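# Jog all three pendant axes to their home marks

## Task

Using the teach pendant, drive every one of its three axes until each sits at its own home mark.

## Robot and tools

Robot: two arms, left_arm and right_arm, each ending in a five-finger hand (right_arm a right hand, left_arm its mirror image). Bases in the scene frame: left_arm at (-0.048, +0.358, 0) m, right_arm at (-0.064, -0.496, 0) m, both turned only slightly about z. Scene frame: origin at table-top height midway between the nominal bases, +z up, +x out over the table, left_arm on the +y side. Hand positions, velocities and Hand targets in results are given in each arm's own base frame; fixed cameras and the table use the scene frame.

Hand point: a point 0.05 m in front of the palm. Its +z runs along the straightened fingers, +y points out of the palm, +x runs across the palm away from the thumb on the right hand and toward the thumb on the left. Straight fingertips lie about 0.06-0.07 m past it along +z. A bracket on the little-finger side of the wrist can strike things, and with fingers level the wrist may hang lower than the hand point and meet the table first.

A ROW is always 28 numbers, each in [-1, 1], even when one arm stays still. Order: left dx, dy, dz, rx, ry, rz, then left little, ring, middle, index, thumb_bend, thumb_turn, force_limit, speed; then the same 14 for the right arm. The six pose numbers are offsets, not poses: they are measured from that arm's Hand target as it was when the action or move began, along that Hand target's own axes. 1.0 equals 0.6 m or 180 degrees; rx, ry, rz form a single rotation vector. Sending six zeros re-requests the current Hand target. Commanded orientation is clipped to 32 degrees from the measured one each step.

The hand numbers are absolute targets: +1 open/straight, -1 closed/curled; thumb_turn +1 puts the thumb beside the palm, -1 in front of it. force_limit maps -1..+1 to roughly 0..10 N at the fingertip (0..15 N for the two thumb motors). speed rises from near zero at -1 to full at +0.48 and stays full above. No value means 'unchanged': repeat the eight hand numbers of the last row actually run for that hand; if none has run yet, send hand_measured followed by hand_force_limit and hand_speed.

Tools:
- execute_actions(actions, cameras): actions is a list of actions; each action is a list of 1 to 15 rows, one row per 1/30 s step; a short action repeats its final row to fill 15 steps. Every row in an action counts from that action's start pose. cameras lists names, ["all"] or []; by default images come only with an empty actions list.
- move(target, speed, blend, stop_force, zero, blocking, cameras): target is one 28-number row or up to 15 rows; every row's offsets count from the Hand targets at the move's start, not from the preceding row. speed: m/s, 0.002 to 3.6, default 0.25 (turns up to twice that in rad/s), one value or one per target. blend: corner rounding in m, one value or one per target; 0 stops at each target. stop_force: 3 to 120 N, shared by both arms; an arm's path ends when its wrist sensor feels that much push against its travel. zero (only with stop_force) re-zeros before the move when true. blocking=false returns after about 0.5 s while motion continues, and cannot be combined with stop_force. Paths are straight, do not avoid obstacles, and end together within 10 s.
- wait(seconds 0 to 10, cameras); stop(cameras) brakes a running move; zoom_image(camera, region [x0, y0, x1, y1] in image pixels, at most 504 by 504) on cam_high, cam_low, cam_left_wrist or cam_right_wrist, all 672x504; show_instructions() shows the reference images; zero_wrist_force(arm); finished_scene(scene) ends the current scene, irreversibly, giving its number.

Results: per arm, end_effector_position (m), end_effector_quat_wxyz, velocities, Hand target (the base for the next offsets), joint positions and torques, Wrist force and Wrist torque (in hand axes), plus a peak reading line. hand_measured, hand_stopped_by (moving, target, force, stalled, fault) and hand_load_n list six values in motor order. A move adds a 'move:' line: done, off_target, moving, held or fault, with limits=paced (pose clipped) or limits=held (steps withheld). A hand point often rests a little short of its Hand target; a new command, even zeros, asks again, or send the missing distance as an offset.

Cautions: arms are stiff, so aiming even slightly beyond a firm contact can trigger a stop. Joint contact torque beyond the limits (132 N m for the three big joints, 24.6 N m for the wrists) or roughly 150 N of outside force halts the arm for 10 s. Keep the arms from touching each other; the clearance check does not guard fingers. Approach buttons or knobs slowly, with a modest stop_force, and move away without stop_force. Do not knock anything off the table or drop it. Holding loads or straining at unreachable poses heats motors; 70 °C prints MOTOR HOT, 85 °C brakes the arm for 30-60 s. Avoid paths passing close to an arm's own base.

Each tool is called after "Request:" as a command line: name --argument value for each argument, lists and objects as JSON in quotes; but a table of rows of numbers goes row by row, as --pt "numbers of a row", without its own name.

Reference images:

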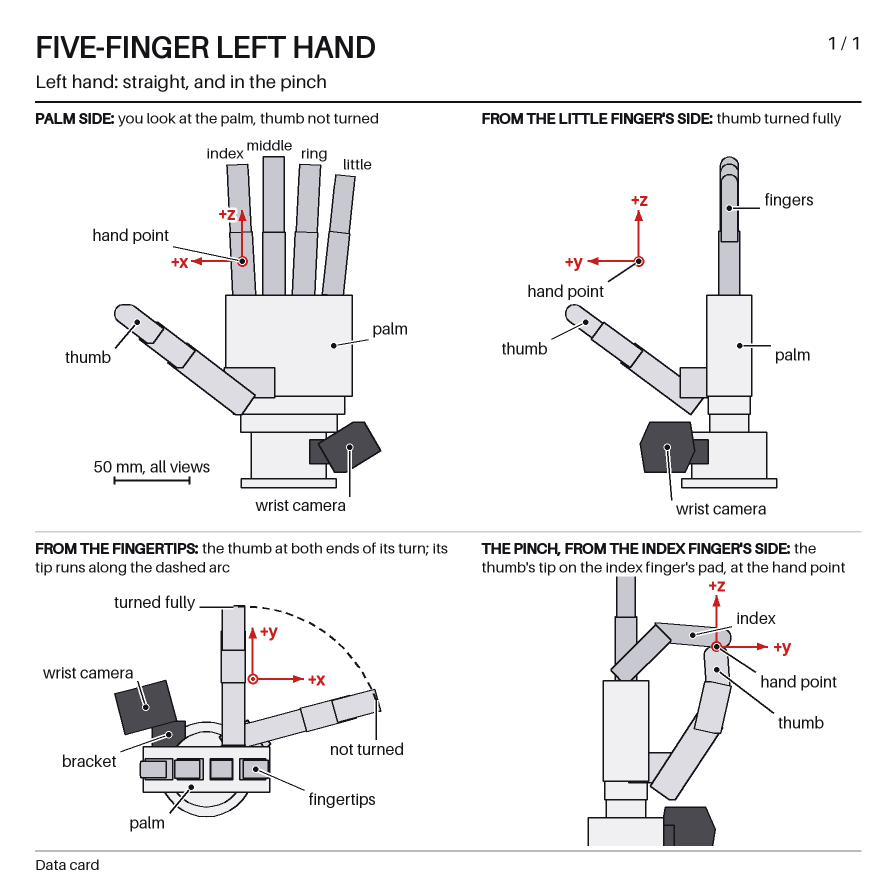

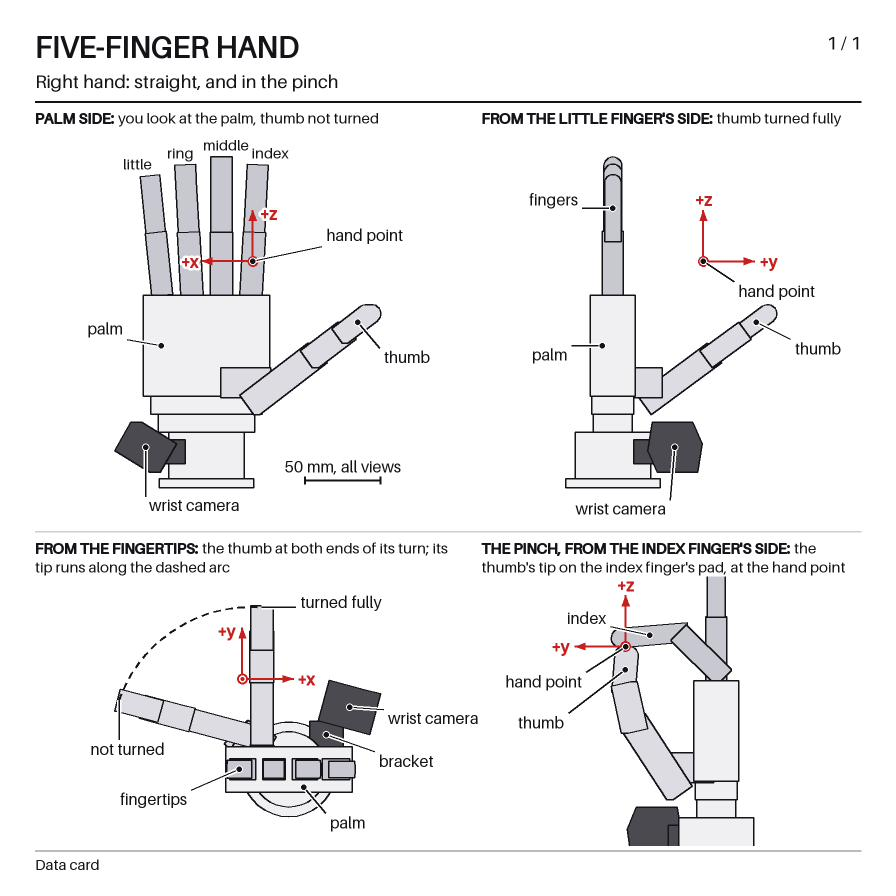

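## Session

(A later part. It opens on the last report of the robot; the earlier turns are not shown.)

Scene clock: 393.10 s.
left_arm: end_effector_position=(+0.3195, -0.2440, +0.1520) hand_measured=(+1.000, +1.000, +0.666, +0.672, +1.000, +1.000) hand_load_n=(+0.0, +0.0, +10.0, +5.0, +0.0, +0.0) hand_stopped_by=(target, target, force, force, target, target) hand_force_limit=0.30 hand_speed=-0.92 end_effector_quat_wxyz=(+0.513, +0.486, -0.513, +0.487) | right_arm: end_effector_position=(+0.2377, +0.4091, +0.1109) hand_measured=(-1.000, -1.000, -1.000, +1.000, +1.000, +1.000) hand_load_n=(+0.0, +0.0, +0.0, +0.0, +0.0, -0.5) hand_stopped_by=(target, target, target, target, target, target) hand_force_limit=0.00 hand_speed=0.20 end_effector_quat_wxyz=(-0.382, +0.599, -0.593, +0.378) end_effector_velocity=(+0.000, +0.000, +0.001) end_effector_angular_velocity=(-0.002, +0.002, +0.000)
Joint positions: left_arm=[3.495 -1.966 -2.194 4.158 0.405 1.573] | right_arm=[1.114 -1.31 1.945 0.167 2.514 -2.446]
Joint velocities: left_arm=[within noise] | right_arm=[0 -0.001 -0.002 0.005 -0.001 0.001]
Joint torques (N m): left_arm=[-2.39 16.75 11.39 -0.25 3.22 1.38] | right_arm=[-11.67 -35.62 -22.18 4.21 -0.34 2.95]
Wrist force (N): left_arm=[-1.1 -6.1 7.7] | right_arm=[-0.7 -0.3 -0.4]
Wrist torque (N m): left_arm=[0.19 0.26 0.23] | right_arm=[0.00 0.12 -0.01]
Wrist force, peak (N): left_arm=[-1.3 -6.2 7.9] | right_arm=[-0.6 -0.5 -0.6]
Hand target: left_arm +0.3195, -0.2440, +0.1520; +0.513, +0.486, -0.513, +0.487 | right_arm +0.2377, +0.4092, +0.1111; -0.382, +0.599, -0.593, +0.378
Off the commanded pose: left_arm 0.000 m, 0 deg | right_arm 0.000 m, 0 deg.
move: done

Request:
execute_actions --actions '[[[0,0,0,0,0,0,1,1,0.45,0.45,1,1,0.3,-0.92,0,-0.0021,0.0045,0,0,0,-1,-1,-1,1,1,1,0,0.2]],[[0,0,0,0,0,0,1,1,0.45,0.45,1,1,0.3,-0.92,0,0,0,0,0,0,-1,-1,-1,1,1,1,0,0.2],[0,0,0,0,0,0,1,1,0.45,0.45,1,1,0.3,-0.92,0,0,0,0,0,0,-1,-1,-1,1,1,1,0,0.2],[0,0,0,0,0,0,1,1,0.45,0.45,1,1,0.3,-0.92,0,0,0,0,0,0,-1,-1,-1,1,1,1,0,0.2],[0,0,0,0,0,0,1,1,0.45,0.45,1,1,0.3,-0.92,0,0,0,0,0,0,-1,-1,-1,1,1,1,0,0.2],[0,0,0,0,0,0,1,1,0.45,0.45,1,1,0.3,-0.92,0,0,0,0,0,0,-1,-1,-1,1,1,1,0,0.2],[0,0,0,0,0,0,1,1,0.45,0.45,1,1,0.3,-0.92,0,0,0,0,0,0,-1,-1,-1,1,1,1,0,0.2],[0,0,0,0,0,0,1,1,0.45,0.45,1,1,0.3,-0.92,0,0,0,0,0,0,-1,-1,-1,1,1,1,0,0.2],[0,0,0,0,0,0,1,1,0.45,0.45,1,1,0.3,-0.92,0,0.0035,-0.0075,0,0,0,-1,-1,-1,1,1,1,0,0.2]]]' --cameras '["cam_high","cam_low"]'

Request:
zoom_image --camera "cam_high" --region '[260, 290, 340, 350]'

Request:
zoom_image --camera "cam_low" --region '[170, 240, 270, 315]'

Scene clock: 399.53 s.
left_arm: end_effector_position=(+0.3195, -0.2440, +0.1520) hand_measured=(+1.000, +1.000, +0.666, +0.672, +1.000, +1.000) hand_load_n=(+0.0, +0.5, +10.0, +5.5, +0.0, +0.0) hand_stopped_by=(target, target, force, force, target, target) hand_force_limit=0.30 hand_speed=-0.92 end_effector_quat_wxyz=(+0.513, +0.486, -0.513, +0.487) | right_arm: end_effector_position=(+0.2359, +0.4091, +0.1111) hand_measured=(-1.000, -1.000, -1.000, +1.000, +1.000, +1.000) hand_load_n=(+0.0, +0.0, +0.0, +0.0, +0.0, -0.5) hand_stopped_by=(target, target, target, target, target, target) hand_force_limit=0.00 hand_speed=0.20 end_effector_quat_wxyz=(-0.382, +0.599, -0.593, +0.378)
Joint positions: left_arm=[3.495 -1.966 -2.194 4.158 0.405 1.573] | right_arm=[1.118 -1.309 1.945 0.171 2.517 -2.44]
Joint torques (N m): left_arm=[-3.27 16.53 10.83 -0.21 3.38 1.25] | right_arm=[9.91 -15.83 -9.54 4.09 2.49 2.47]
Wrist force (N): left_arm=[-2.1 -6.2 7.2] | right_arm=[-0.3 -0.1 -0.6]
Wrist torque (N m): left_arm=[0.21 0.28 0.21] | right_arm=[0.04 0.08 -0.07]
Wrist force, peak (N): left_arm=[-2.2 -6.4 7.5] | right_arm=[1.1 0.6 -6.9]
Hand target: left_arm +0.3195, -0.2440, +0.1520; +0.513, +0.486, -0.513, +0.487 | right_arm +0.2357, +0.4091, +0.1111; -0.382, +0.599, -0.593, +0.378
Off the commanded pose: left_arm 0.000 m, 0 deg | right_arm 0.000 m, 0 deg.
Images, in order (width x height): cam_high 672x504, cam_low 672x504.

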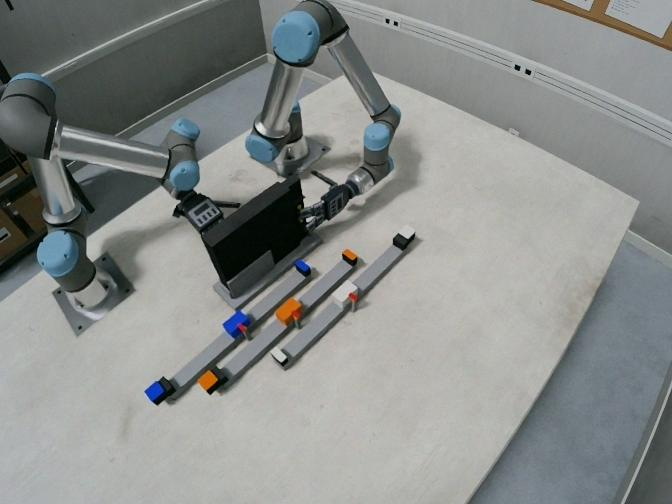

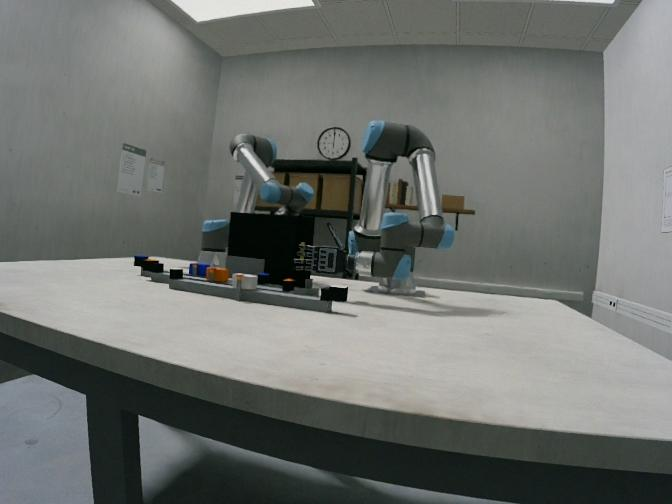

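Scaled by 6.300.

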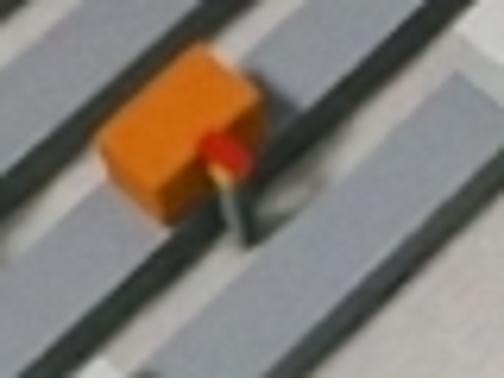

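Scaled by 5.040.

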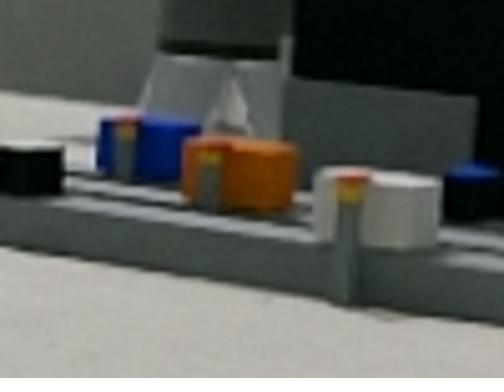

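Request:
move --target '[0,0,0,0,0,0,1,1,0.45,0.45,1,1,0.3,-0.92,0.0763,-0.0018,0.0015,0,0,0,-1,-1,-1,1,1,1,0,0.2]' --speed 0.15

Request:
execute_actions --actions '[[[0,0,0,0,0,0,1,1,0.45,0.45,1,1,0.3,-0.92,0,-0.002,0.0042,0,0,0,-1,-1,-1,1,1,1,0,0.2]],[[0,0,0,0,0,0,1,1,0.45,0.45,1,1,0.3,-0.92,0,0,0,0,0,0,-1,-1,-1,1,1,1,0,0.2],[0,0,0,0,0,0,1,1,0.45,0.45,1,1,0.3,-0.92,0,0,0,0,0,0,-1,-1,-1,1,1,1,0,0.2],[0,0,0,0,0,0,1,1,0.45,0.45,1,1,0.3,-0.92,0,0,0,0,0,0,-1,-1,-1,1,1,1,0,0.2],[0,0,0,0,0,0,1,1,0.45,0.45,1,1,0.3,-0.92,0,0,0,0,0,0,-1,-1,-1,1,1,1,0,0.2],[0,0,0,0,0,0,1,1,0.45,0.45,1,1,0.3,-0.92,0,0,0,0,0,0,-1,-1,-1,1,1,1,0,0.2],[0,0,0,0,0,0,1,1,0.45,0.45,1,1,0.3,-0.92,0,0.0035,-0.0075,0,0,0,-1,-1,-1,1,1,1,0,0.2]]]' --cameras '["cam_high","cam_low"]'

Request:
zoom_image --camera "cam_high" --region '[260, 290, 340, 350]'

Scene clock: 413.27 s.
left_arm: end_effector_position=(+0.3195, -0.2440, +0.1520) hand_measured=(+1.000, +1.000, +0.666, +0.672, +1.000, +1.000) hand_load_n=(+0.0, +0.0, +10.0, +5.0, +0.0, +0.0) hand_stopped_by=(target, target, force, force, target, target) hand_force_limit=0.30 hand_speed=-0.92 end_effector_quat_wxyz=(+0.513, +0.486, -0.513, +0.487) | right_arm: end_effector_position=(+0.2375, +0.3635, +0.1117) hand_measured=(-1.000, -1.000, -1.000, +1.000, +1.000, +1.000) hand_load_n=(+0.0, +0.0, +0.0, +0.0, +0.0, +0.0) hand_stopped_by=(target, target, target, target, target, target) hand_force_limit=0.00 hand_speed=0.20 end_effector_quat_wxyz=(-0.382, +0.599, -0.593, +0.378)
Joint positions: left_arm=[3.495 -1.966 -2.194 4.158 0.405 1.573] | right_arm=[1.049 -1.428 2.08 0.091 2.468 -2.52]
Joint torques (N m): left_arm=[-2.67 15.87 12.15 -0.32 3.23 1.25] | right_arm=[-12.1 -31.37 -10.95 -1.96 -0.66 -2.72]
Wrist force (N): left_arm=[-1.8 -6.3 7.2] | right_arm=[-0.1 0.2 -0.1]
Wrist torque (N m): left_arm=[0.20 0.25 0.23] | right_arm=[0.04 0.03 0.05]
Wrist force, peak (N): left_arm=[-1.4 -6.3 8.0] | right_arm=[-1.1 0.1 -0.6]
Hand target: left_arm +0.3195, -0.2440, +0.1520; +0.513, +0.486, -0.513, +0.487 | right_arm +0.2375, +0.3634, +0.1117; -0.382, +0.599, -0.593, +0.378
Off the commanded pose: left_arm 0.000 m, 0 deg | right_arm 0.000 m, 0 deg.
move: done

Scene clock: 414.47 s.
left_arm: end_effector_position=(+0.3195, -0.2440, +0.1520) hand_measured=(+1.000, +1.000, +0.666, +0.672, +1.000, +1.000) hand_load_n=(+0.0, +0.0, +9.5, +5.0, +0.0, +0.0) hand_stopped_by=(target, target, force, force, target, target) hand_force_limit=0.30 hand_speed=-0.92 end_effector_quat_wxyz=(+0.513, +0.486, -0.513, +0.487) | right_arm: end_effector_position=(+0.2354, +0.3633, +0.1117) hand_measured=(-1.000, -1.000, -1.000, +1.000, +1.000, +1.000) hand_load_n=(+0.0, +0.0, +0.0, +0.0, +0.0, +0.0) hand_stopped_by=(target, target, target, target, target, target) hand_force_limit=0.00 hand_speed=0.20 end_effector_quat_wxyz=(-0.382, +0.599, -0.593, +0.378)
Joint positions: left_arm=[3.495 -1.966 -2.194 4.158 0.405 1.573] | right_arm=[1.055 -1.428 2.08 0.095 2.472 -2.514]
Joint torques (N m): left_arm=[-2.82 16.49 12.06 -0.27 3.33 1.17] | right_arm=[9.72 -11.28 -12.32 3.74 2.88 2.9]
Wrist force (N): left_arm=[-1.8 -6.3 7.2] | right_arm=[0.0 0.2 -0.2]
Wrist torque (N m): left_arm=[0.20 0.27 0.22] | right_arm=[0.05 0.02 -0.05]
Wrist force, peak (N): left_arm=[-1.2 -6.3 7.9] | right_arm=[0.1 0.9 -5.7]
Hand target: left_arm +0.3195, -0.2440, +0.1520; +0.513, +0.486, -0.513, +0.487 | right_arm +0.2353, +0.3633, +0.1117; -0.382, +0.599, -0.593, +0.378
Off the commanded pose: left_arm 0.000 m, 0 deg | right_arm 0.000 m, 0 deg.
Images, in order (width x height): cam_high 672x504, cam_low 672x504.

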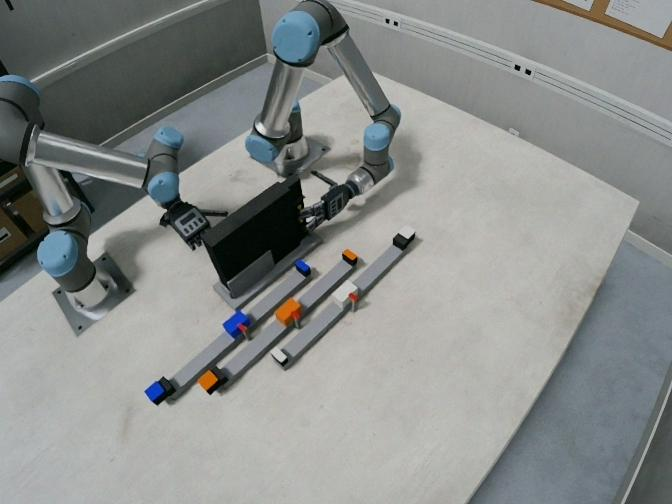

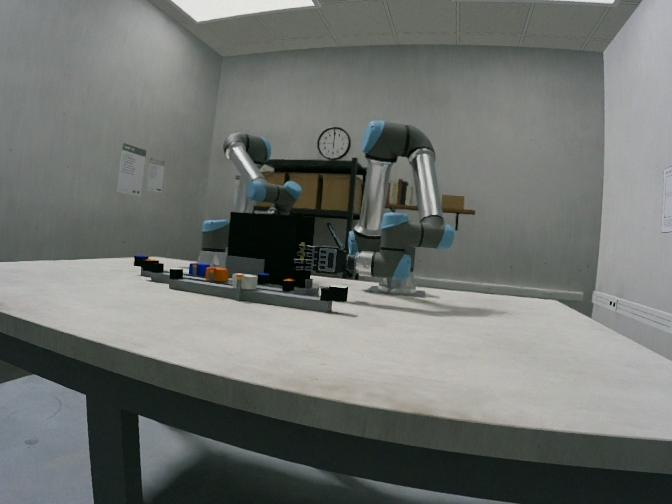

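Scaled by 6.300.

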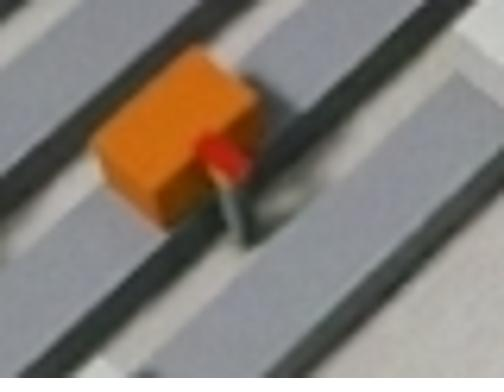

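Request:
move --target '[0,0,0,0,0,0,1,1,0.45,0.45,1,1,0.3,-0.92,-0.1474,0.0730,0.0315,0,0,0,-1,-1,-1,1,1,1,0,0.2]' --speed 0.2

Request:
move --target '[0,0,0,0,0,0,1,1,0.45,0.45,1,1,0.3,-0.92,0.0002,-0.0099,0.0211,0,0,0,-1,-1,-1,1,1,1,0,0.2]' --speed 0.006 --stop_force 6

Request:
move --target '[0,0,0,0,0,0,1,1,0.45,0.45,1,1,0.3,-0.92,-0.0001,0.0056,-0.0121,0,0,0,-1,-1,-1,1,1,1,0,0.2]' --speed 0.1 --cameras '["cam_right_wrist"]'

Request:
move --target '[0,0,0,0,0,0,1,1,0.45,0.45,1,1,0.3,-0.92,0.0709,-0.0740,-0.0267,0,0,0,-1,-1,-1,1,1,1,0,0.2]' --speed 0.15

Scene clock: 422.73 s.
left_arm: end_effector_position=(+0.3195, -0.2440, +0.1520) hand_measured=(+1.000, +1.000, +0.666, +0.672, +1.000, +1.000) hand_load_n=(+0.0, +0.0, +10.0, +5.0, +0.0, +0.0) hand_stopped_by=(target, target, force, force, target, target) hand_force_limit=0.30 hand_speed=-0.92 end_effector_quat_wxyz=(+0.513, +0.486, -0.513, +0.487) | right_arm: end_effector_position=(+0.2330, +0.4516, +0.0640) hand_measured=(-1.000, -1.000, -1.000, +1.000, +1.000, +1.000) hand_load_n=(+0.0, +0.0, +0.0, +0.0, +0.0, +0.0) hand_stopped_by=(target, target, target, target, target, target) hand_force_limit=0.00 hand_speed=0.20 end_effector_quat_wxyz=(-0.382, +0.599, -0.593, +0.378)
Joint positions: left_arm=[3.495 -1.966 -2.194 4.158 0.405 1.573] | right_arm=[1.172 -1.135 1.856 0.143 2.553 -2.37]
Joint torques (N m): left_arm=[-3.26 16.84 11.28 -0.22 3.23 1.37] | right_arm=[8.18 -20.71 -21.89 4.4 2.8 2.75]
Wrist force (N): left_arm=[-2.0 -6.3 7.1] | right_arm=[-0.1 0.2 -0.1]
Wrist torque (N m): left_arm=[0.21 0.26 0.22] | right_arm=[0.07 0.04 -0.05]
Wrist force, peak (N): left_arm=[-2.0 -6.3 7.7] | right_arm=[-0.9 0.1 -0.2]
Hand target: left_arm +0.3195, -0.2440, +0.1520; +0.513, +0.486, -0.513, +0.487 | right_arm +0.2331, +0.4517, +0.0640; -0.382, +0.599, -0.593, +0.378
Off the commanded pose: left_arm 0.000 m, 0 deg | right_arm 0.000 m, 0 deg.
move: done

Scene clock: 425.27 s.
left_arm: end_effector_position=(+0.3195, -0.2440, +0.1520) hand_measured=(+1.000, +1.000, +0.666, +0.672, +1.000, +1.000) hand_load_n=(-0.5, +0.0, +10.0, +5.5, +0.0, +0.0) hand_stopped_by=(target, target, force, force, target, target) hand_force_limit=0.30 hand_speed=-0.92 end_effector_quat_wxyz=(+0.513, +0.486, -0.513, +0.487) | right_arm: end_effector_position=(+0.2409, +0.4517, +0.0640) hand_measured=(-1.000, -1.000, -1.000, +1.000, +1.000, +1.000) hand_load_n=(+0.0, +0.0, +0.0, -1.0, +0.0, +0.0) hand_stopped_by=(target, target, target, target, target, target) hand_force_limit=0.00 hand_speed=0.20 end_effector_quat_wxyz=(-0.382, +0.599, -0.593, +0.378)
Joint positions: left_arm=[3.495 -1.966 -2.194 4.158 0.405 1.573] | right_arm=[1.154 -1.138 1.856 0.126 2.542 -2.394]
Joint torques (N m): left_arm=[-3.74 16.59 11.38 -0.03 3.23 1.17] | right_arm=[6.17 -22.47 -12.04 3.89 3.08 2.63]
Wrist force (N): left_arm=[-2.2 -6.5 7.2] | right_arm=[-0.1 1.5 -5.8]
Wrist torque (N m): left_arm=[0.19 0.27 0.22] | right_arm=[0.36 0.10 0.04]
Wrist force, peak (N): left_arm=[-1.8 -6.3 7.7] | right_arm=[0.2 1.1 -11.4]
Hand target: left_arm +0.3195, -0.2440, +0.1520; +0.513, +0.486, -0.513, +0.487 | right_arm +0.2409, +0.4518, +0.0640; -0.382, +0.599, -0.593, +0.378 (not the last commanded pose)
Off the commanded pose: left_arm 0.000 m, 0 deg | right_arm 0.006 m, 0 deg.
move: contact (right_arm)

Scene clock: 426.13 s.
left_arm: end_effector_position=(+0.3195, -0.2440, +0.1520) hand_measured=(+1.000, +1.000, +0.666, +0.672, +1.000, +1.000) hand_load_n=(+0.0, +0.0, +9.5, +5.5, -0.5, +0.0) hand_stopped_by=(target, target, force, force, target, target) hand_force_limit=0.30 hand_speed=-0.92 end_effector_quat_wxyz=(+0.513, +0.486, -0.513, +0.487) | right_arm: end_effector_position=(+0.2330, +0.4517, +0.0640) hand_measured=(-1.000, -1.000, -1.000, +1.000, +1.000, +1.000) hand_load_n=(+0.0, +0.0, +0.0, +0.0, +0.0, -0.5) hand_stopped_by=(target, target, target, target, target, target) hand_force_limit=0.00 hand_speed=0.20 end_effector_quat_wxyz=(-0.382, +0.599, -0.593, +0.378) end_effector_velocity=(-0.001, +0.000, +0.000) end_effector_angular_velocity=(+0.000, +0.000, -0.001)
Joint positions: left_arm=[3.495 -1.966 -2.194 4.158 0.405 1.573] | right_arm=[1.172 -1.135 1.855 0.143 2.553 -2.37]
Joint velocities: left_arm=[within noise] | right_arm=[0.003 0 0 0.003 0.003 0.005]
Joint torques (N m): left_arm=[-3.41 17.58 10.62 -0.15 3.14 1.23] | right_arm=[9 -22.33 -21.03 4.42 2.9 2.86]
Wrist force (N): left_arm=[-1.9 -6.1 7.4] | right_arm=[-0.3 0.0 -0.3]
Wrist torque (N m): left_arm=[0.22 0.28 0.21] | right_arm=[0.05 0.08 -0.07]
Wrist force, peak (N): left_arm=[-1.7 -6.4 7.7] | right_arm=[0.2 1.1 -6.2]
Hand target: left_arm +0.3195, -0.2440, +0.1520; +0.513, +0.486, -0.513, +0.487 | right_arm +0.2329, +0.4517, +0.0640; -0.382, +0.599, -0.593, +0.378
Off the commanded pose: left_arm 0.000 m, 0 deg | right_arm 0.000 m, 0 deg.
move: done
camera_calibration:
cam_right_wrist: T_world_to_cam=[[-0.401871, -0.257633, -0.878706, 0.267227], [-0.568332, 0.822586, 0.0187441, -0.245191], [0.717982, 0.50693, -0.476995, -0.246384], [0, 0, 0, 1]] pos_world=[0.14494, 0.395437, 0.121886]
Images, in order (width x height): cam_right_wrist 672x504.

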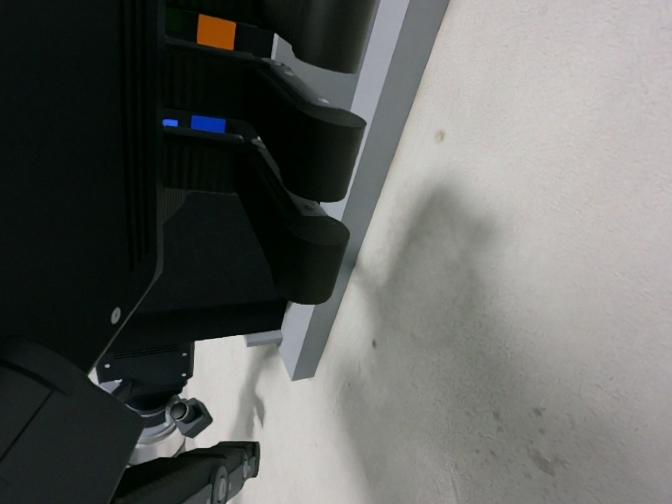

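Scene clock: 427.30 s.
left_arm: end_effector_position=(+0.3195, -0.2440, +0.1520) hand_measured=(+1.000, +1.000, +0.666, +0.672, +1.000, +1.000) hand_load_n=(+0.0, +0.0, +10.0, +5.0, +0.0, +0.0) hand_stopped_by=(target, target, force, force, target, target) hand_force_limit=0.30 hand_speed=-0.92 end_effector_quat_wxyz=(+0.513, +0.486, -0.513, +0.487) | right_arm: end_effector_position=(+0.2375, +0.4094, +0.1109) hand_measured=(-1.000, -1.000, -1.000, +1.000, +1.000, +1.000) hand_load_n=(+0.0, +0.5, +0.0, +0.0, +0.0, +0.0) hand_stopped_by=(target, target, target, target, target, target) hand_force_limit=0.00 hand_speed=0.20 end_effector_quat_wxyz=(-0.382, +0.599, -0.593, +0.378) end_effector_velocity=(+0.000, -0.001, +0.001) end_effector_angular_velocity=(-0.001, +0.000, +0.000)
Joint positions: left_arm=[3.495 -1.966 -2.194 4.158 0.405 1.573] | right_arm=[1.114 -1.309 1.944 0.168 2.515 -2.445]
Joint velocities: left_arm=[within noise] | right_arm=[-0.001 -0.005 0.002 0.002 -0.001 -0.002]
Joint torques (N m): left_arm=[-3.71 17.28 11.25 -0.01 3.32 1.01] | right_arm=[-11.62 -36.45 -10.58 4.09 -0.49 -2.67]
Wrist force (N): left_arm=[-2.0 -6.3 7.2] | right_arm=[-0.4 -0.1 -0.5]
Wrist torque (N m): left_arm=[0.21 0.25 0.23] | right_arm=[0.03 0.09 0.02]
Wrist force, peak (N): left_arm=[-1.8 -6.3 7.8] | right_arm=[-0.4 -0.4 -0.6]
Hand target: left_arm +0.3195, -0.2440, +0.1520; +0.513, +0.486, -0.513, +0.487 | right_arm +0.2375, +0.4093, +0.1111; -0.382, +0.599, -0.593, +0.378
Off the commanded pose: left_arm 0.000 m, 0 deg | right_arm 0.000 m, 0 deg.
move: done

Request:
execute_actions --actions '[[[0,0,0,0,0,0,1,1,0.45,0.45,1,1,0.3,-0.92,0,-0.00225,0.0048,0,0,0,-1,-1,-1,1,1,1,0,0.2]],[[0,0,0,0,0,0,1,1,0.45,0.45,1,1,0.3,-0.92,0,0,0,0,0,0,-1,-1,-1,1,1,1,0,0.2],[0,0,0,0,0,0,1,1,0.45,0.45,1,1,0.3,-0.92,0,0,0,0,0,0,-1,-1,-1,1,1,1,0,0.2],[0,0,0,0,0,0,1,1,0.45,0.45,1,1,0.3,-0.92,0,0,0,0,0,0,-1,-1,-1,1,1,1,0,0.2],[0,0,0,0,0,0,1,1,0.45,0.45,1,1,0.3,-0.92,0,0,0,0,0,0,-1,-1,-1,1,1,1,0,0.2],[0,0,0,0,0,0,1,1,0.45,0.45,1,1,0.3,-0.92,0,0,0,0,0,0,-1,-1,-1,1,1,1,0,0.2],[0,0,0,0,0,0,1,1,0.45,0.45,1,1,0.3,-0.92,0,0,0,0,0,0,-1,-1,-1,1,1,1,0,0.2],[0,0,0,0,0,0,1,1,0.45,0.45,1,1,0.3,-0.92,0,0,0,0,0,0,-1,-1,-1,1,1,1,0,0.2],[0,0,0,0,0,0,1,1,0.45,0.45,1,1,0.3,-0.92,0,0.0035,-0.0075,0,0,0,-1,-1,-1,1,1,1,0,0.2]]]' --cameras '["cam_high","cam_low"]'

Request:
zoom_image --camera "cam_high" --region '[210, 290, 290, 350]'

Scene clock: 432.80 s.
left_arm: end_effector_position=(+0.3195, -0.2440, +0.1520) hand_measured=(+1.000, +1.000, +0.666, +0.672, +1.000, +1.000) hand_load_n=(+0.0, +0.0, +9.5, +5.5, +0.0, +0.0) hand_stopped_by=(target, target, force, force, target, target) hand_force_limit=0.30 hand_speed=-0.92 end_effector_quat_wxyz=(+0.513, +0.486, -0.513, +0.487) | right_arm: end_effector_position=(+0.2359, +0.4092, +0.1111) hand_measured=(-1.000, -1.000, -1.000, +1.000, +1.000, +1.000) hand_load_n=(+0.0, +0.0, +0.0, +0.0, +0.0, +0.0) hand_stopped_by=(target, target, target, target, target, target) hand_force_limit=0.00 hand_speed=0.20 end_effector_quat_wxyz=(-0.382, +0.599, -0.593, +0.378)
Joint positions: left_arm=[3.495 -1.966 -2.194 4.158 0.405 1.573] | right_arm=[1.118 -1.309 1.944 0.171 2.517 -2.44]
Joint torques (N m): left_arm=[-3.15 16.55 10.35 -0.05 3.34 1.22] | right_arm=[9.6 -16.33 -9.87 4.09 2.65 2.62]
Wrist force (N): left_arm=[-1.2 -6.1 7.7] | right_arm=[-0.3 -0.2 -0.6]
Wrist torque (N m): left_arm=[0.20 0.26 0.22] | right_arm=[0.02 0.07 -0.07]
Wrist force, peak (N): left_arm=[-2.3 -6.7 7.4] | right_arm=[1.0 0.6 -6.6]
Hand target: left_arm +0.3195, -0.2440, +0.1520; +0.513, +0.486, -0.513, +0.487 | right_arm +0.2357, +0.4092, +0.1111; -0.382, +0.599, -0.593, +0.378
Off the commanded pose: left_arm 0.000 m, 0 deg | right_arm 0.000 m, 0 deg.
Images, in order (width x height): cam_high 672x504, cam_low 672x504.

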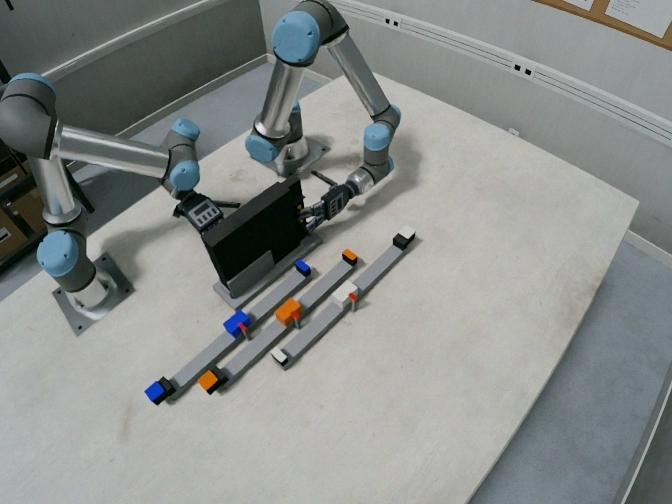

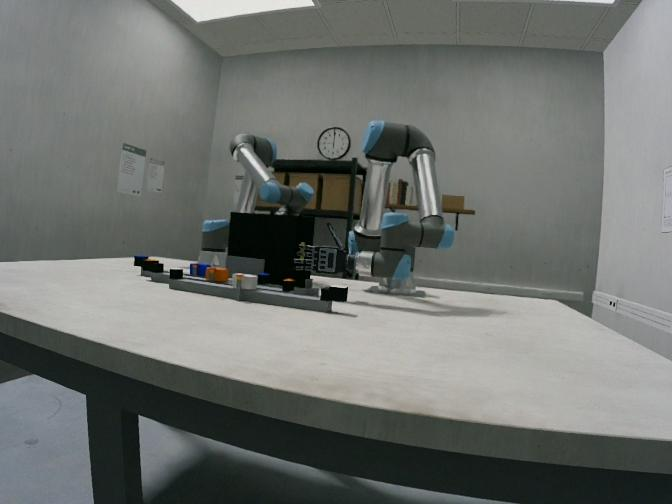

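Scaled by 6.300.

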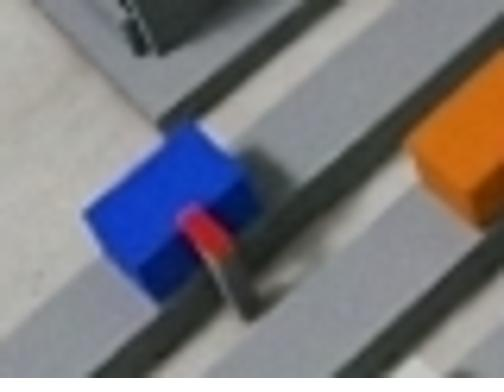

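Request:
move --pt "0 0 0 0 0 0 1 1 0.45 0.45 1 1 0.3 -0.92 -0.0011 0.0178 -0.1125 0 0 0 1 1 1 1 1 1 0 -0.2" --pt "0 0 0 0 0 0 1 1 0.45 0.45 1 1 0.3 -0.92 0.0475 -0.42 -0.3172 -0.1621 -0.1208 -0.4033 1 1 1 1 1 1 0 -0.2" --pt "0 0 0 0 0 0 1 1 0.45 0.45 1 1 0.3 -0.92 0.1857 -0.6237 0.1195 -0.1621 -0.1208 -0.4033 1 1 1 1 1 1 0 -0.2" --pt "0 0 0 0 0 0 1 1 0.45 0.45 1 1 0.3 -0.92 0.2525 -0.4350 0.2667 -0.1621 -0.1208 -0.4033 1 1 1 1 1 1 0 -0.2" --speed 0.4 --blend '[0.02,0.05,0.05,0]' --cameras '["cam_right_wrist"]'

Request:
zoom_image --camera "cam_right_wrist" --region '[312, 220, 372, 280]'

Request:
move --target '[0,0,0,0,0,0,1,1,0.45,0.45,1,1,0.3,-0.92,0.0558,-0.2169,0.0643,0,0,0,1,1,1,1,1,1,0,-0.2]' --speed 0.3 --cameras '["cam_right_wrist"]'

Request:
zoom_image --camera "cam_right_wrist" --region '[308, 222, 368, 282]'

Request:
move --target '[0,0,0,0,0,0,1,1,0.45,0.45,1,1,0.3,-0.92,-0.1606,-0.1963,0.1310,0,0,0,1,1,1,1,1,1,0,-0.2]' --speed 0.3 --cameras '["cam_right_wrist"]'

Request:
zoom_image --camera "cam_right_wrist" --region '[331, 110, 391, 170]'

Scene clock: 445.80 s.
left_arm: end_effector_position=(+0.3195, -0.2440, +0.1520) hand_measured=(+1.000, +1.000, +0.666, +0.672, +1.000, +1.000) hand_load_n=(+0.0, +0.0, +10.0, +5.5, +0.0, +0.0) hand_stopped_by=(target, target, force, force, target, target) hand_force_limit=0.30 hand_speed=-0.92 end_effector_quat_wxyz=(+0.513, +0.486, -0.513, +0.487) | right_arm: end_effector_position=(+0.4924, +0.2605, +0.2804) hand_measured=(+1.000, +1.000, +1.000, +1.000, +1.000, +1.000) hand_load_n=(+0.0, +0.0, +0.0, +0.0, +0.0, +0.0) hand_stopped_by=(target, target, target, target, target, target) hand_force_limit=0.00 hand_speed=-0.20 end_effector_quat_wxyz=(-0.033, +0.955, -0.124, +0.266)
Joint positions: left_arm=[3.495 -1.966 -2.194 4.158 0.405 1.573] | right_arm=[0.394 -1.117 1.062 1.118 1.773 -4.114]
Joint torques (N m): left_arm=[-4.09 16.83 11.84 0 3.28 1.1] | right_arm=[-11.78 -47.39 -12.6 -1.6 -0.85 -2.38]
Wrist force (N): left_arm=[-2.2 -6.3 7.4] | right_arm=[0.2 0.9 0.7]
Wrist torque (N m): left_arm=[0.19 0.28 0.22] | right_arm=[-0.22 0.12 0.10]
Wrist force, peak (N): left_arm=[-2.2 -6.4 7.6] | right_arm=[0.3 1.5 1.7]
Hand target: left_arm +0.3195, -0.2440, +0.1520; +0.513, +0.486, -0.513, +0.487 | right_arm +0.4925, +0.2605, +0.2803; -0.033, +0.955, -0.123, +0.266
Off the commanded pose: left_arm 0.000 m, 0 deg | right_arm 0.000 m, 0 deg.
move: done
camera_calibration:
cam_right_wrist: T_world_to_cam=[[0.0000344386, -0.999999, -0.00134573, 0.261854], [-0.999999, -0.0000324328, -0.00149047, 0.488078], [0.00149043, 0.00134578, -0.999998, 0.398754], [0, 0, 0, 1]] pos_world=[0.487474, 0.261333, 0.399833]
Images, in order (width x height): cam_right_wrist 672x504.

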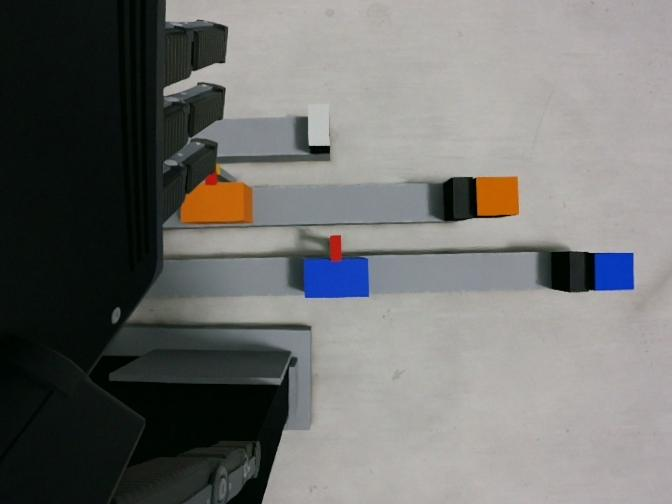

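Scaled by 8.400.

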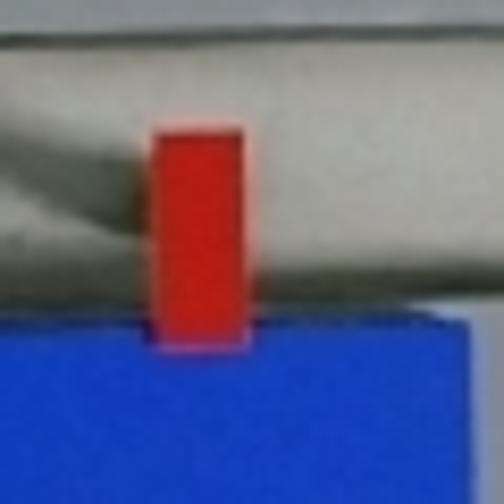

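Scene clock: 447.80 s.
left_arm: end_effector_position=(+0.3195, -0.2440, +0.1520) hand_measured=(+1.000, +1.000, +0.666, +0.672, +1.000, +1.000) hand_load_n=(+0.0, +0.0, +10.0, +5.5, +0.0, +0.0) hand_stopped_by=(target, target, force, force, target, target) hand_force_limit=0.30 hand_speed=-0.92 end_effector_quat_wxyz=(+0.513, +0.486, -0.513, +0.487) | right_arm: end_effector_position=(+0.5676, +0.3771, +0.2802) hand_measured=(+1.000, +1.000, +1.000, +1.000, +1.000, +1.000) hand_load_n=(+0.0, +0.0, +0.0, +0.0, +0.0, +0.0) hand_stopped_by=(target, target, target, target, target, target) hand_force_limit=0.00 hand_speed=-0.20 end_effector_quat_wxyz=(-0.037, +0.954, -0.122, +0.271)
Joint positions: left_arm=[3.495 -1.966 -2.194 4.158 0.405 1.573] | right_arm=[0.522 -0.537 0.048 1.566 1.832 -4.003]
Joint torques (N m): left_arm=[-4.12 17.66 11.69 0.15 3.28 1.23] | right_arm=[9.43 -41.76 -24.41 4.13 2.22 2.71]
Wrist force (N): left_arm=[-1.8 -6.3 7.4] | right_arm=[0.8 0.8 0.3]
Wrist torque (N m): left_arm=[0.20 0.27 0.22] | right_arm=[-0.21 0.01 0.02]
Wrist force, peak (N): left_arm=[-1.8 -6.4 7.6] | right_arm=[0.5 1.8 0.3]
Hand target: left_arm +0.3195, -0.2440, +0.1520; +0.513, +0.486, -0.513, +0.487 | right_arm +0.5685, +0.3778, +0.2808; -0.033, +0.955, -0.123, +0.266
Off the commanded pose: left_arm 0.000 m, 0 deg | right_arm 0.001 m, 1 deg.
move: done
camera_calibration:
cam_right_wrist: T_world_to_cam=[[0.00468982, -0.999962, -0.00731316, 0.37749], [-0.999918, -0.0046025, -0.0119108, 0.567891], [0.0118767, 0.00736842, -0.999902, 0.390047], [0, 0, 0, 1]] pos_world=[0.561442, 0.377215, 0.399533]
Images, in order (width x height): cam_right_wrist 672x504.

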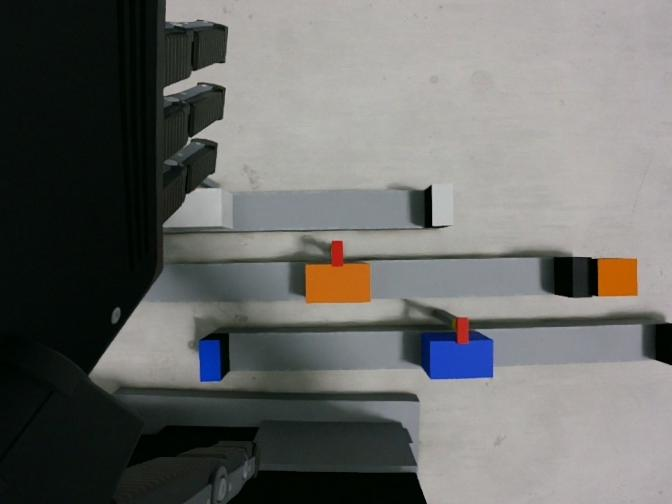

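Scaled by 8.400.

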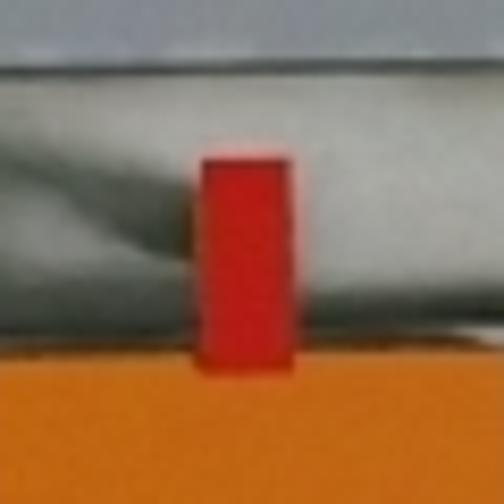

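Scene clock: 449.23 s.
left_arm: end_effector_position=(+0.3195, -0.2440, +0.1520) hand_measured=(+1.000, +1.000, +0.666, +0.672, +1.000, +1.000) hand_load_n=(+0.0, +0.0, +10.0, +5.0, +0.0, +0.0) hand_stopped_by=(target, target, force, force, target, target) hand_force_limit=0.30 hand_speed=-0.92 end_effector_quat_wxyz=(+0.513, +0.486, -0.513, +0.487) | right_arm: end_effector_position=(+0.5543, +0.5148, +0.1800) hand_measured=(+1.000, +1.000, +1.000, +1.000, +1.000, +1.000) hand_load_n=(+0.0, +0.0, +0.0, +0.0, +0.0, +0.0) hand_stopped_by=(target, target, target, target, target, target) hand_force_limit=0.00 hand_speed=-0.20 end_effector_quat_wxyz=(-0.096, +0.939, -0.105, +0.313)
Joint positions: left_arm=[3.495 -1.966 -2.194 4.158 0.405 1.573] | right_arm=[0.695 -0.397 0.035 1.329 1.877 -3.891]
Joint torques (N m): left_arm=[-4.07 17.67 11.6 0.02 3.33 0.94] | right_arm=[9.07 -45.97 -24.49 -1.88 -0.9 2.89]
Wrist force (N): left_arm=[-2.1 -6.1 7.4] | right_arm=[0.7 0.5 0.3]
Wrist torque (N m): left_arm=[0.22 0.26 0.21] | right_arm=[-0.22 0.04 -0.01]
Wrist force, peak (N): left_arm=[-1.6 -6.3 7.7] | right_arm=[1.7 1.6 0.1]
Hand target: left_arm +0.3195, -0.2440, +0.1520; +0.513, +0.486, -0.513, +0.487 | right_arm +0.5552, +0.5159, +0.1804; -0.033, +0.955, -0.123, +0.266
Off the commanded pose: left_arm 0.000 m, 0 deg | right_arm 0.001 m, 9 deg.
elbow stopped short (right arm): the move would have taken joint 3 (elbow) straighter than the controller allows.
move: off_target (right_arm)
camera_calibration:
cam_right_wrist: T_world_to_cam=[[0.0680098, -0.992907, -0.0975209, 0.491932], [-0.991225, -0.0561404, -0.119675, 0.595137], [0.113352, 0.104804, -0.988012, 0.180454], [0, 0, 0, 1]] pos_world=[0.536004, 0.502942, 0.297488]
Images, in order (width x height): cam_right_wrist 672x504.

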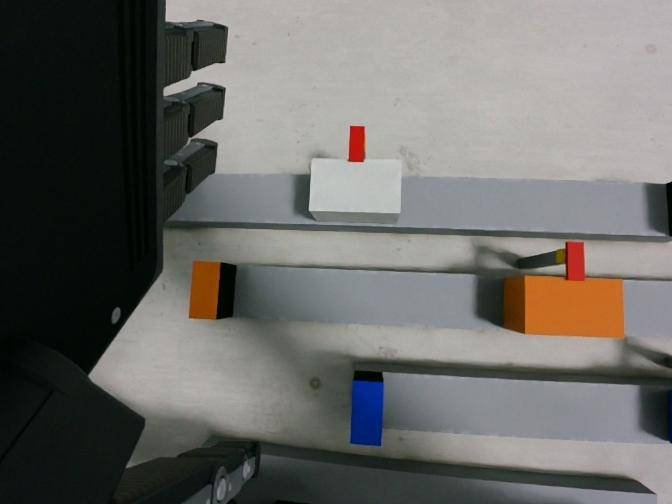

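Scaled by 8.400.

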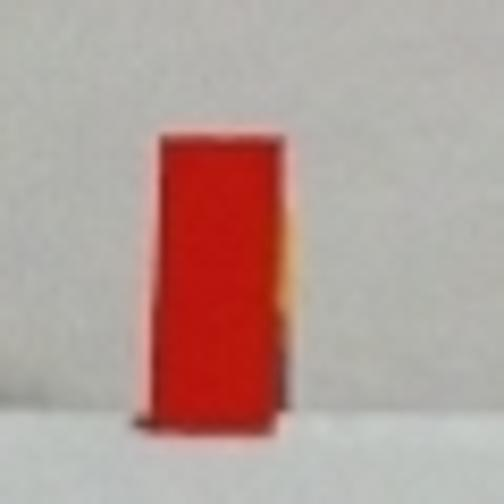

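Request:
move --pt "0 0 0 0 0 0 1 1 0.45 0.45 1 1 0.3 -0.92 0.1637 0.1232 -0.3892 0 0 0 -1 -1 -1 1 1 1 0 0.2" --pt "0 0 0 0 0 0 1 1 0.45 0.45 1 1 0.3 -0.92 -0.2878 0.2595 -0.6735 0.1621 0.1208 0.4033 -1 -1 -1 1 1 1 0 0.2" --pt "0 0 0 0 0 0 1 1 0.45 0.45 1 1 0.3 -0.92 -0.5292 0.3232 -0.2593 0.1621 0.1208 0.4033 -1 -1 -1 1 1 1 0 0.2" --pt "0 0 0 0 0 0 1 1 0.45 0.45 1 1 0.3 -0.92 -0.4515 0.3027 -0.1738 0.1621 0.1208 0.4033 -1 -1 -1 1 1 1 0 0.2" --speed '[0.4,0.4,0.4,0.15]' --blend '[0.04,0.05,0.02,0]'

Request:
execute_actions --actions '[[[0,0,0,0,0,0,1,1,0.45,0.45,1,1,0.3,-0.92,0,-0.0021,0.0045,0,0,0,-1,-1,-1,1,1,1,0,0.2]],[[0,0,0,0,0,0,1,1,0.45,0.45,1,1,0.3,-0.92,0,0,0,0,0,0,-1,-1,-1,1,1,1,0,0.2],[0,0,0,0,0,0,1,1,0.45,0.45,1,1,0.3,-0.92,0,0,0,0,0,0,-1,-1,-1,1,1,1,0,0.2],[0,0,0,0,0,0,1,1,0.45,0.45,1,1,0.3,-0.92,0,0,0,0,0,0,-1,-1,-1,1,1,1,0,0.2],[0,0,0,0,0,0,1,1,0.45,0.45,1,1,0.3,-0.92,0,0.0035,-0.0075,0,0,0,-1,-1,-1,1,1,1,0,0.2]]]' --cameras '["cam_high"]'

Request:
zoom_image --camera "cam_high" --region '[210, 290, 290, 350]'

Scene clock: 480.43 s.
left_arm: end_effector_position=(+0.3195, -0.2440, +0.1520) hand_measured=(+1.000, +1.000, +0.666, +0.672, +1.000, +1.000) hand_load_n=(+0.0, +0.0, +9.5, +5.5, +0.0, -0.5) hand_stopped_by=(target, target, force, force, target, target) hand_force_limit=0.30 hand_speed=-0.92 end_effector_quat_wxyz=(+0.513, +0.486, -0.513, +0.487) | right_arm: end_effector_position=(+0.2373, +0.4092, +0.1107) hand_measured=(-1.000, -1.000, -1.000, +1.000, +1.000, +1.000) hand_load_n=(-0.5, +0.0, +0.0, +0.0, +0.0, +0.0) hand_stopped_by=(target, target, target, target, target, target) hand_force_limit=0.00 hand_speed=0.20 end_effector_quat_wxyz=(-0.382, +0.599, -0.593, +0.378)
Joint positions: left_arm=[3.495 -1.966 -2.194 4.158 0.405 1.573] | right_arm=[1.115 -1.309 1.945 0.167 2.515 -2.444]
Joint torques (N m): left_arm=[-4.07 17.64 11.48 0.12 3.12 1.14] | right_arm=[-10.83 -36.55 -9.73 -1.87 -0.36 -2.58]
Wrist force (N): left_arm=[-2.0 -6.2 7.6] | right_arm=[-0.3 -0.3 -0.6]
Wrist torque (N m): left_arm=[0.20 0.29 0.21] | right_arm=[0.01 0.06 0.03]
Wrist force, peak (N): left_arm=[-1.4 -6.4 7.8] | right_arm=[1.8 0.9 -0.6]
Hand target: left_arm +0.3195, -0.2440, +0.1520; +0.513, +0.486, -0.513, +0.487 | right_arm +0.2374, +0.4092, +0.1106; -0.382, +0.599, -0.593, +0.378
Off the commanded pose: left_arm 0.000 m, 0 deg | right_arm 0.000 m, 0 deg.
elbow stopped short (right arm): the move would have taken joint 3 (elbow) straighter than the controller allows.
move: done

Scene clock: 481.63 s.
left_arm: end_effector_position=(+0.3195, -0.2440, +0.1520) hand_measured=(+1.000, +1.000, +0.666, +0.672, +1.000, +1.000) hand_load_n=(+0.0, +0.0, +9.5, +5.0, +0.0, +0.0) hand_stopped_by=(target, target, force, force, target, target) hand_force_limit=0.30 hand_speed=-0.92 end_effector_quat_wxyz=(+0.513, +0.486, -0.513, +0.487) | right_arm: end_effector_position=(+0.2355, +0.4091, +0.1106) hand_measured=(-1.000, -1.000, -1.000, +1.000, +1.000, +1.000) hand_load_n=(+0.0, +0.0, +0.0, +0.0, +0.0, +0.0) hand_stopped_by=(target, target, target, target, target, target) hand_force_limit=0.00 hand_speed=0.20 end_effector_quat_wxyz=(-0.382, +0.599, -0.593, +0.378)
Joint positions: left_arm=[3.495 -1.966 -2.194 4.158 0.405 1.573] | right_arm=[1.119 -1.308 1.945 0.171 2.518 -2.439]
Joint torques (N m): left_arm=[-4.79 17.4 11.02 0.1 3.1 1.09] | right_arm=[9.24 -16.56 -13.07 4.02 2.67 2.66]
Wrist force (N): left_arm=[-1.1 -6.0 7.4] | right_arm=[-0.3 -0.1 -0.5]
Wrist torque (N m): left_arm=[0.22 0.26 0.22] | right_arm=[0.03 0.07 -0.08]
Wrist force, peak (N): left_arm=[-1.3 -6.3 7.9] | right_arm=[0.6 0.1 -5.5]
Hand target: left_arm +0.3195, -0.2440, +0.1520; +0.513, +0.486, -0.513, +0.487 | right_arm +0.2354, +0.4092, +0.1106; -0.382, +0.599, -0.593, +0.378
Off the commanded pose: left_arm 0.000 m, 0 deg | right_arm 0.000 m, 0 deg.
Images, in order (width x height): cam_high 672x504.

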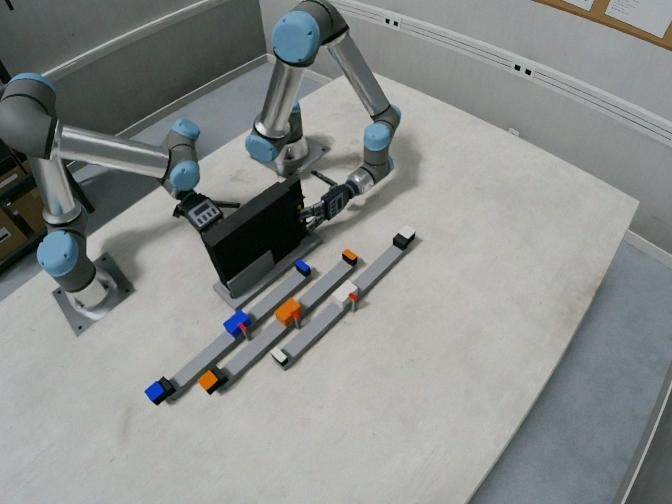

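Scaled by 6.300.

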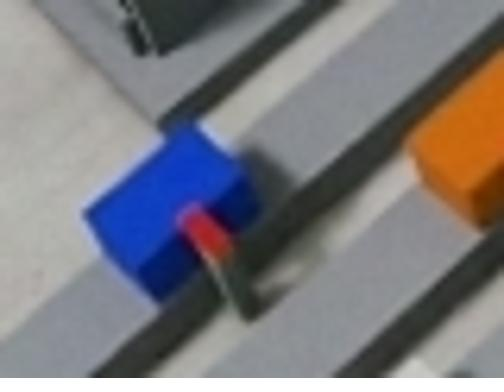

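Request:
execute_actions --actions '[[[0,0,0,0,0,0,1,1,0.45,0.45,1,1,0.3,-0.92,0,-0.0016,0.0035,0,0,0,-1,-1,-1,1,1,1,0,0.2]],[[0,0,0,0,0,0,1,1,0.45,0.45,1,1,0.3,-0.92,0,-0.0021,0.0045,0,0,0,-1,-1,-1,1,1,1,0,0.2]],[[0,0,0,0,0,0,1,1,0.45,0.45,1,1,0.3,-0.92,0,0,0,0,0,0,-1,-1,-1,1,1,1,0,0.2],[0,0,0,0,0,0,1,1,0.45,0.45,1,1,0.3,-0.92,0,0,0,0,0,0,-1,-1,-1,1,1,1,0,0.2],[0,0,0,0,0,0,1,1,0.45,0.45,1,1,0.3,-0.92,0,0,0,0,0,0,-1,-1,-1,1,1,1,0,0.2],[0,0,0,0,0,0,1,1,0.45,0.45,1,1,0.3,-0.92,0,0,0,0,0,0,-1,-1,-1,1,1,1,0,0.2],[0,0,0,0,0,0,1,1,0.45,0.45,1,1,0.3,-0.92,0,0,0,0,0,0,-1,-1,-1,1,1,1,0,0.2],[0,0,0,0,0,0,1,1,0.45,0.45,1,1,0.3,-0.92,0,0.0035,-0.0075,0,0,0,-1,-1,-1,1,1,1,0,0.2]]]' --cameras '["cam_high"]'

Request:
zoom_image --camera "cam_high" --region '[210, 290, 290, 350]'

Scene clock: 489.07 s.
left_arm: end_effector_position=(+0.3195, -0.2440, +0.1520) hand_measured=(+1.000, +1.000, +0.666, +0.672, +1.000, +1.000) hand_load_n=(+0.0, +0.0, +10.0, +5.5, +0.0, +0.0) hand_stopped_by=(target, target, force, force, target, target) hand_force_limit=0.30 hand_speed=-0.92 end_effector_quat_wxyz=(+0.513, +0.486, -0.513, +0.487) | right_arm: end_effector_position=(+0.2359, +0.4092, +0.1106) hand_measured=(-1.000, -1.000, -1.000, +1.000, +1.000, +1.000) hand_load_n=(+0.0, +0.0, +0.0, +0.0, +0.0, +0.0) hand_stopped_by=(target, target, target, target, target, target) hand_force_limit=0.00 hand_speed=0.20 end_effector_quat_wxyz=(-0.382, +0.599, -0.593, +0.378)
Joint positions: left_arm=[3.495 -1.966 -2.194 4.158 0.405 1.573] | right_arm=[1.118 -1.308 1.945 0.17 2.517 -2.44]
Joint torques (N m): left_arm=[-4.44 17.19 11.36 0.2 3.15 0.98] | right_arm=[8.36 -16.33 -10.32 3.93 2.92 2.64]
Wrist force (N): left_arm=[-2.0 -6.3 7.4] | right_arm=[-0.4 0.1 -0.1]
Wrist torque (N m): left_arm=[0.19 0.26 0.23] | right_arm=[0.02 0.05 -0.07]
Wrist force, peak (N): left_arm=[-2.2 -6.5 7.6] | right_arm=[0.4 0.5 -6.6]
Hand target: left_arm +0.3195, -0.2440, +0.1520; +0.513, +0.486, -0.513, +0.487 | right_arm +0.2357, +0.4092, +0.1106; -0.382, +0.599, -0.593, +0.378
Off the commanded pose: left_arm 0.000 m, 0 deg | right_arm 0.000 m, 0 deg.
Images, in order (width x height): cam_high 672x504.

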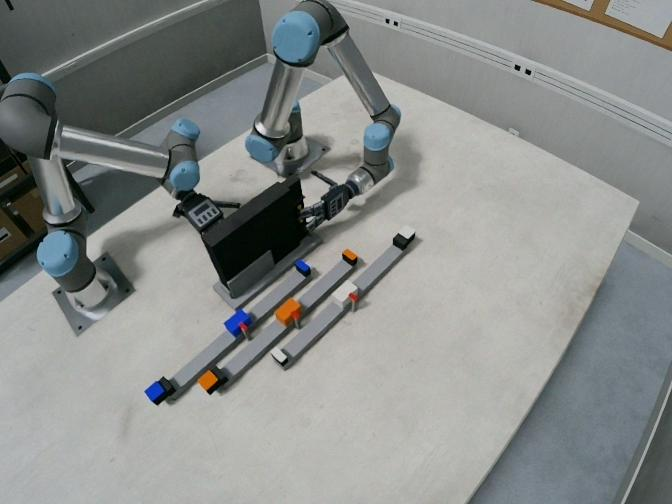

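Scaled by 6.300.

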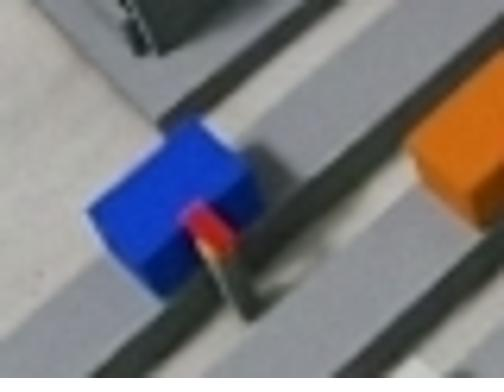

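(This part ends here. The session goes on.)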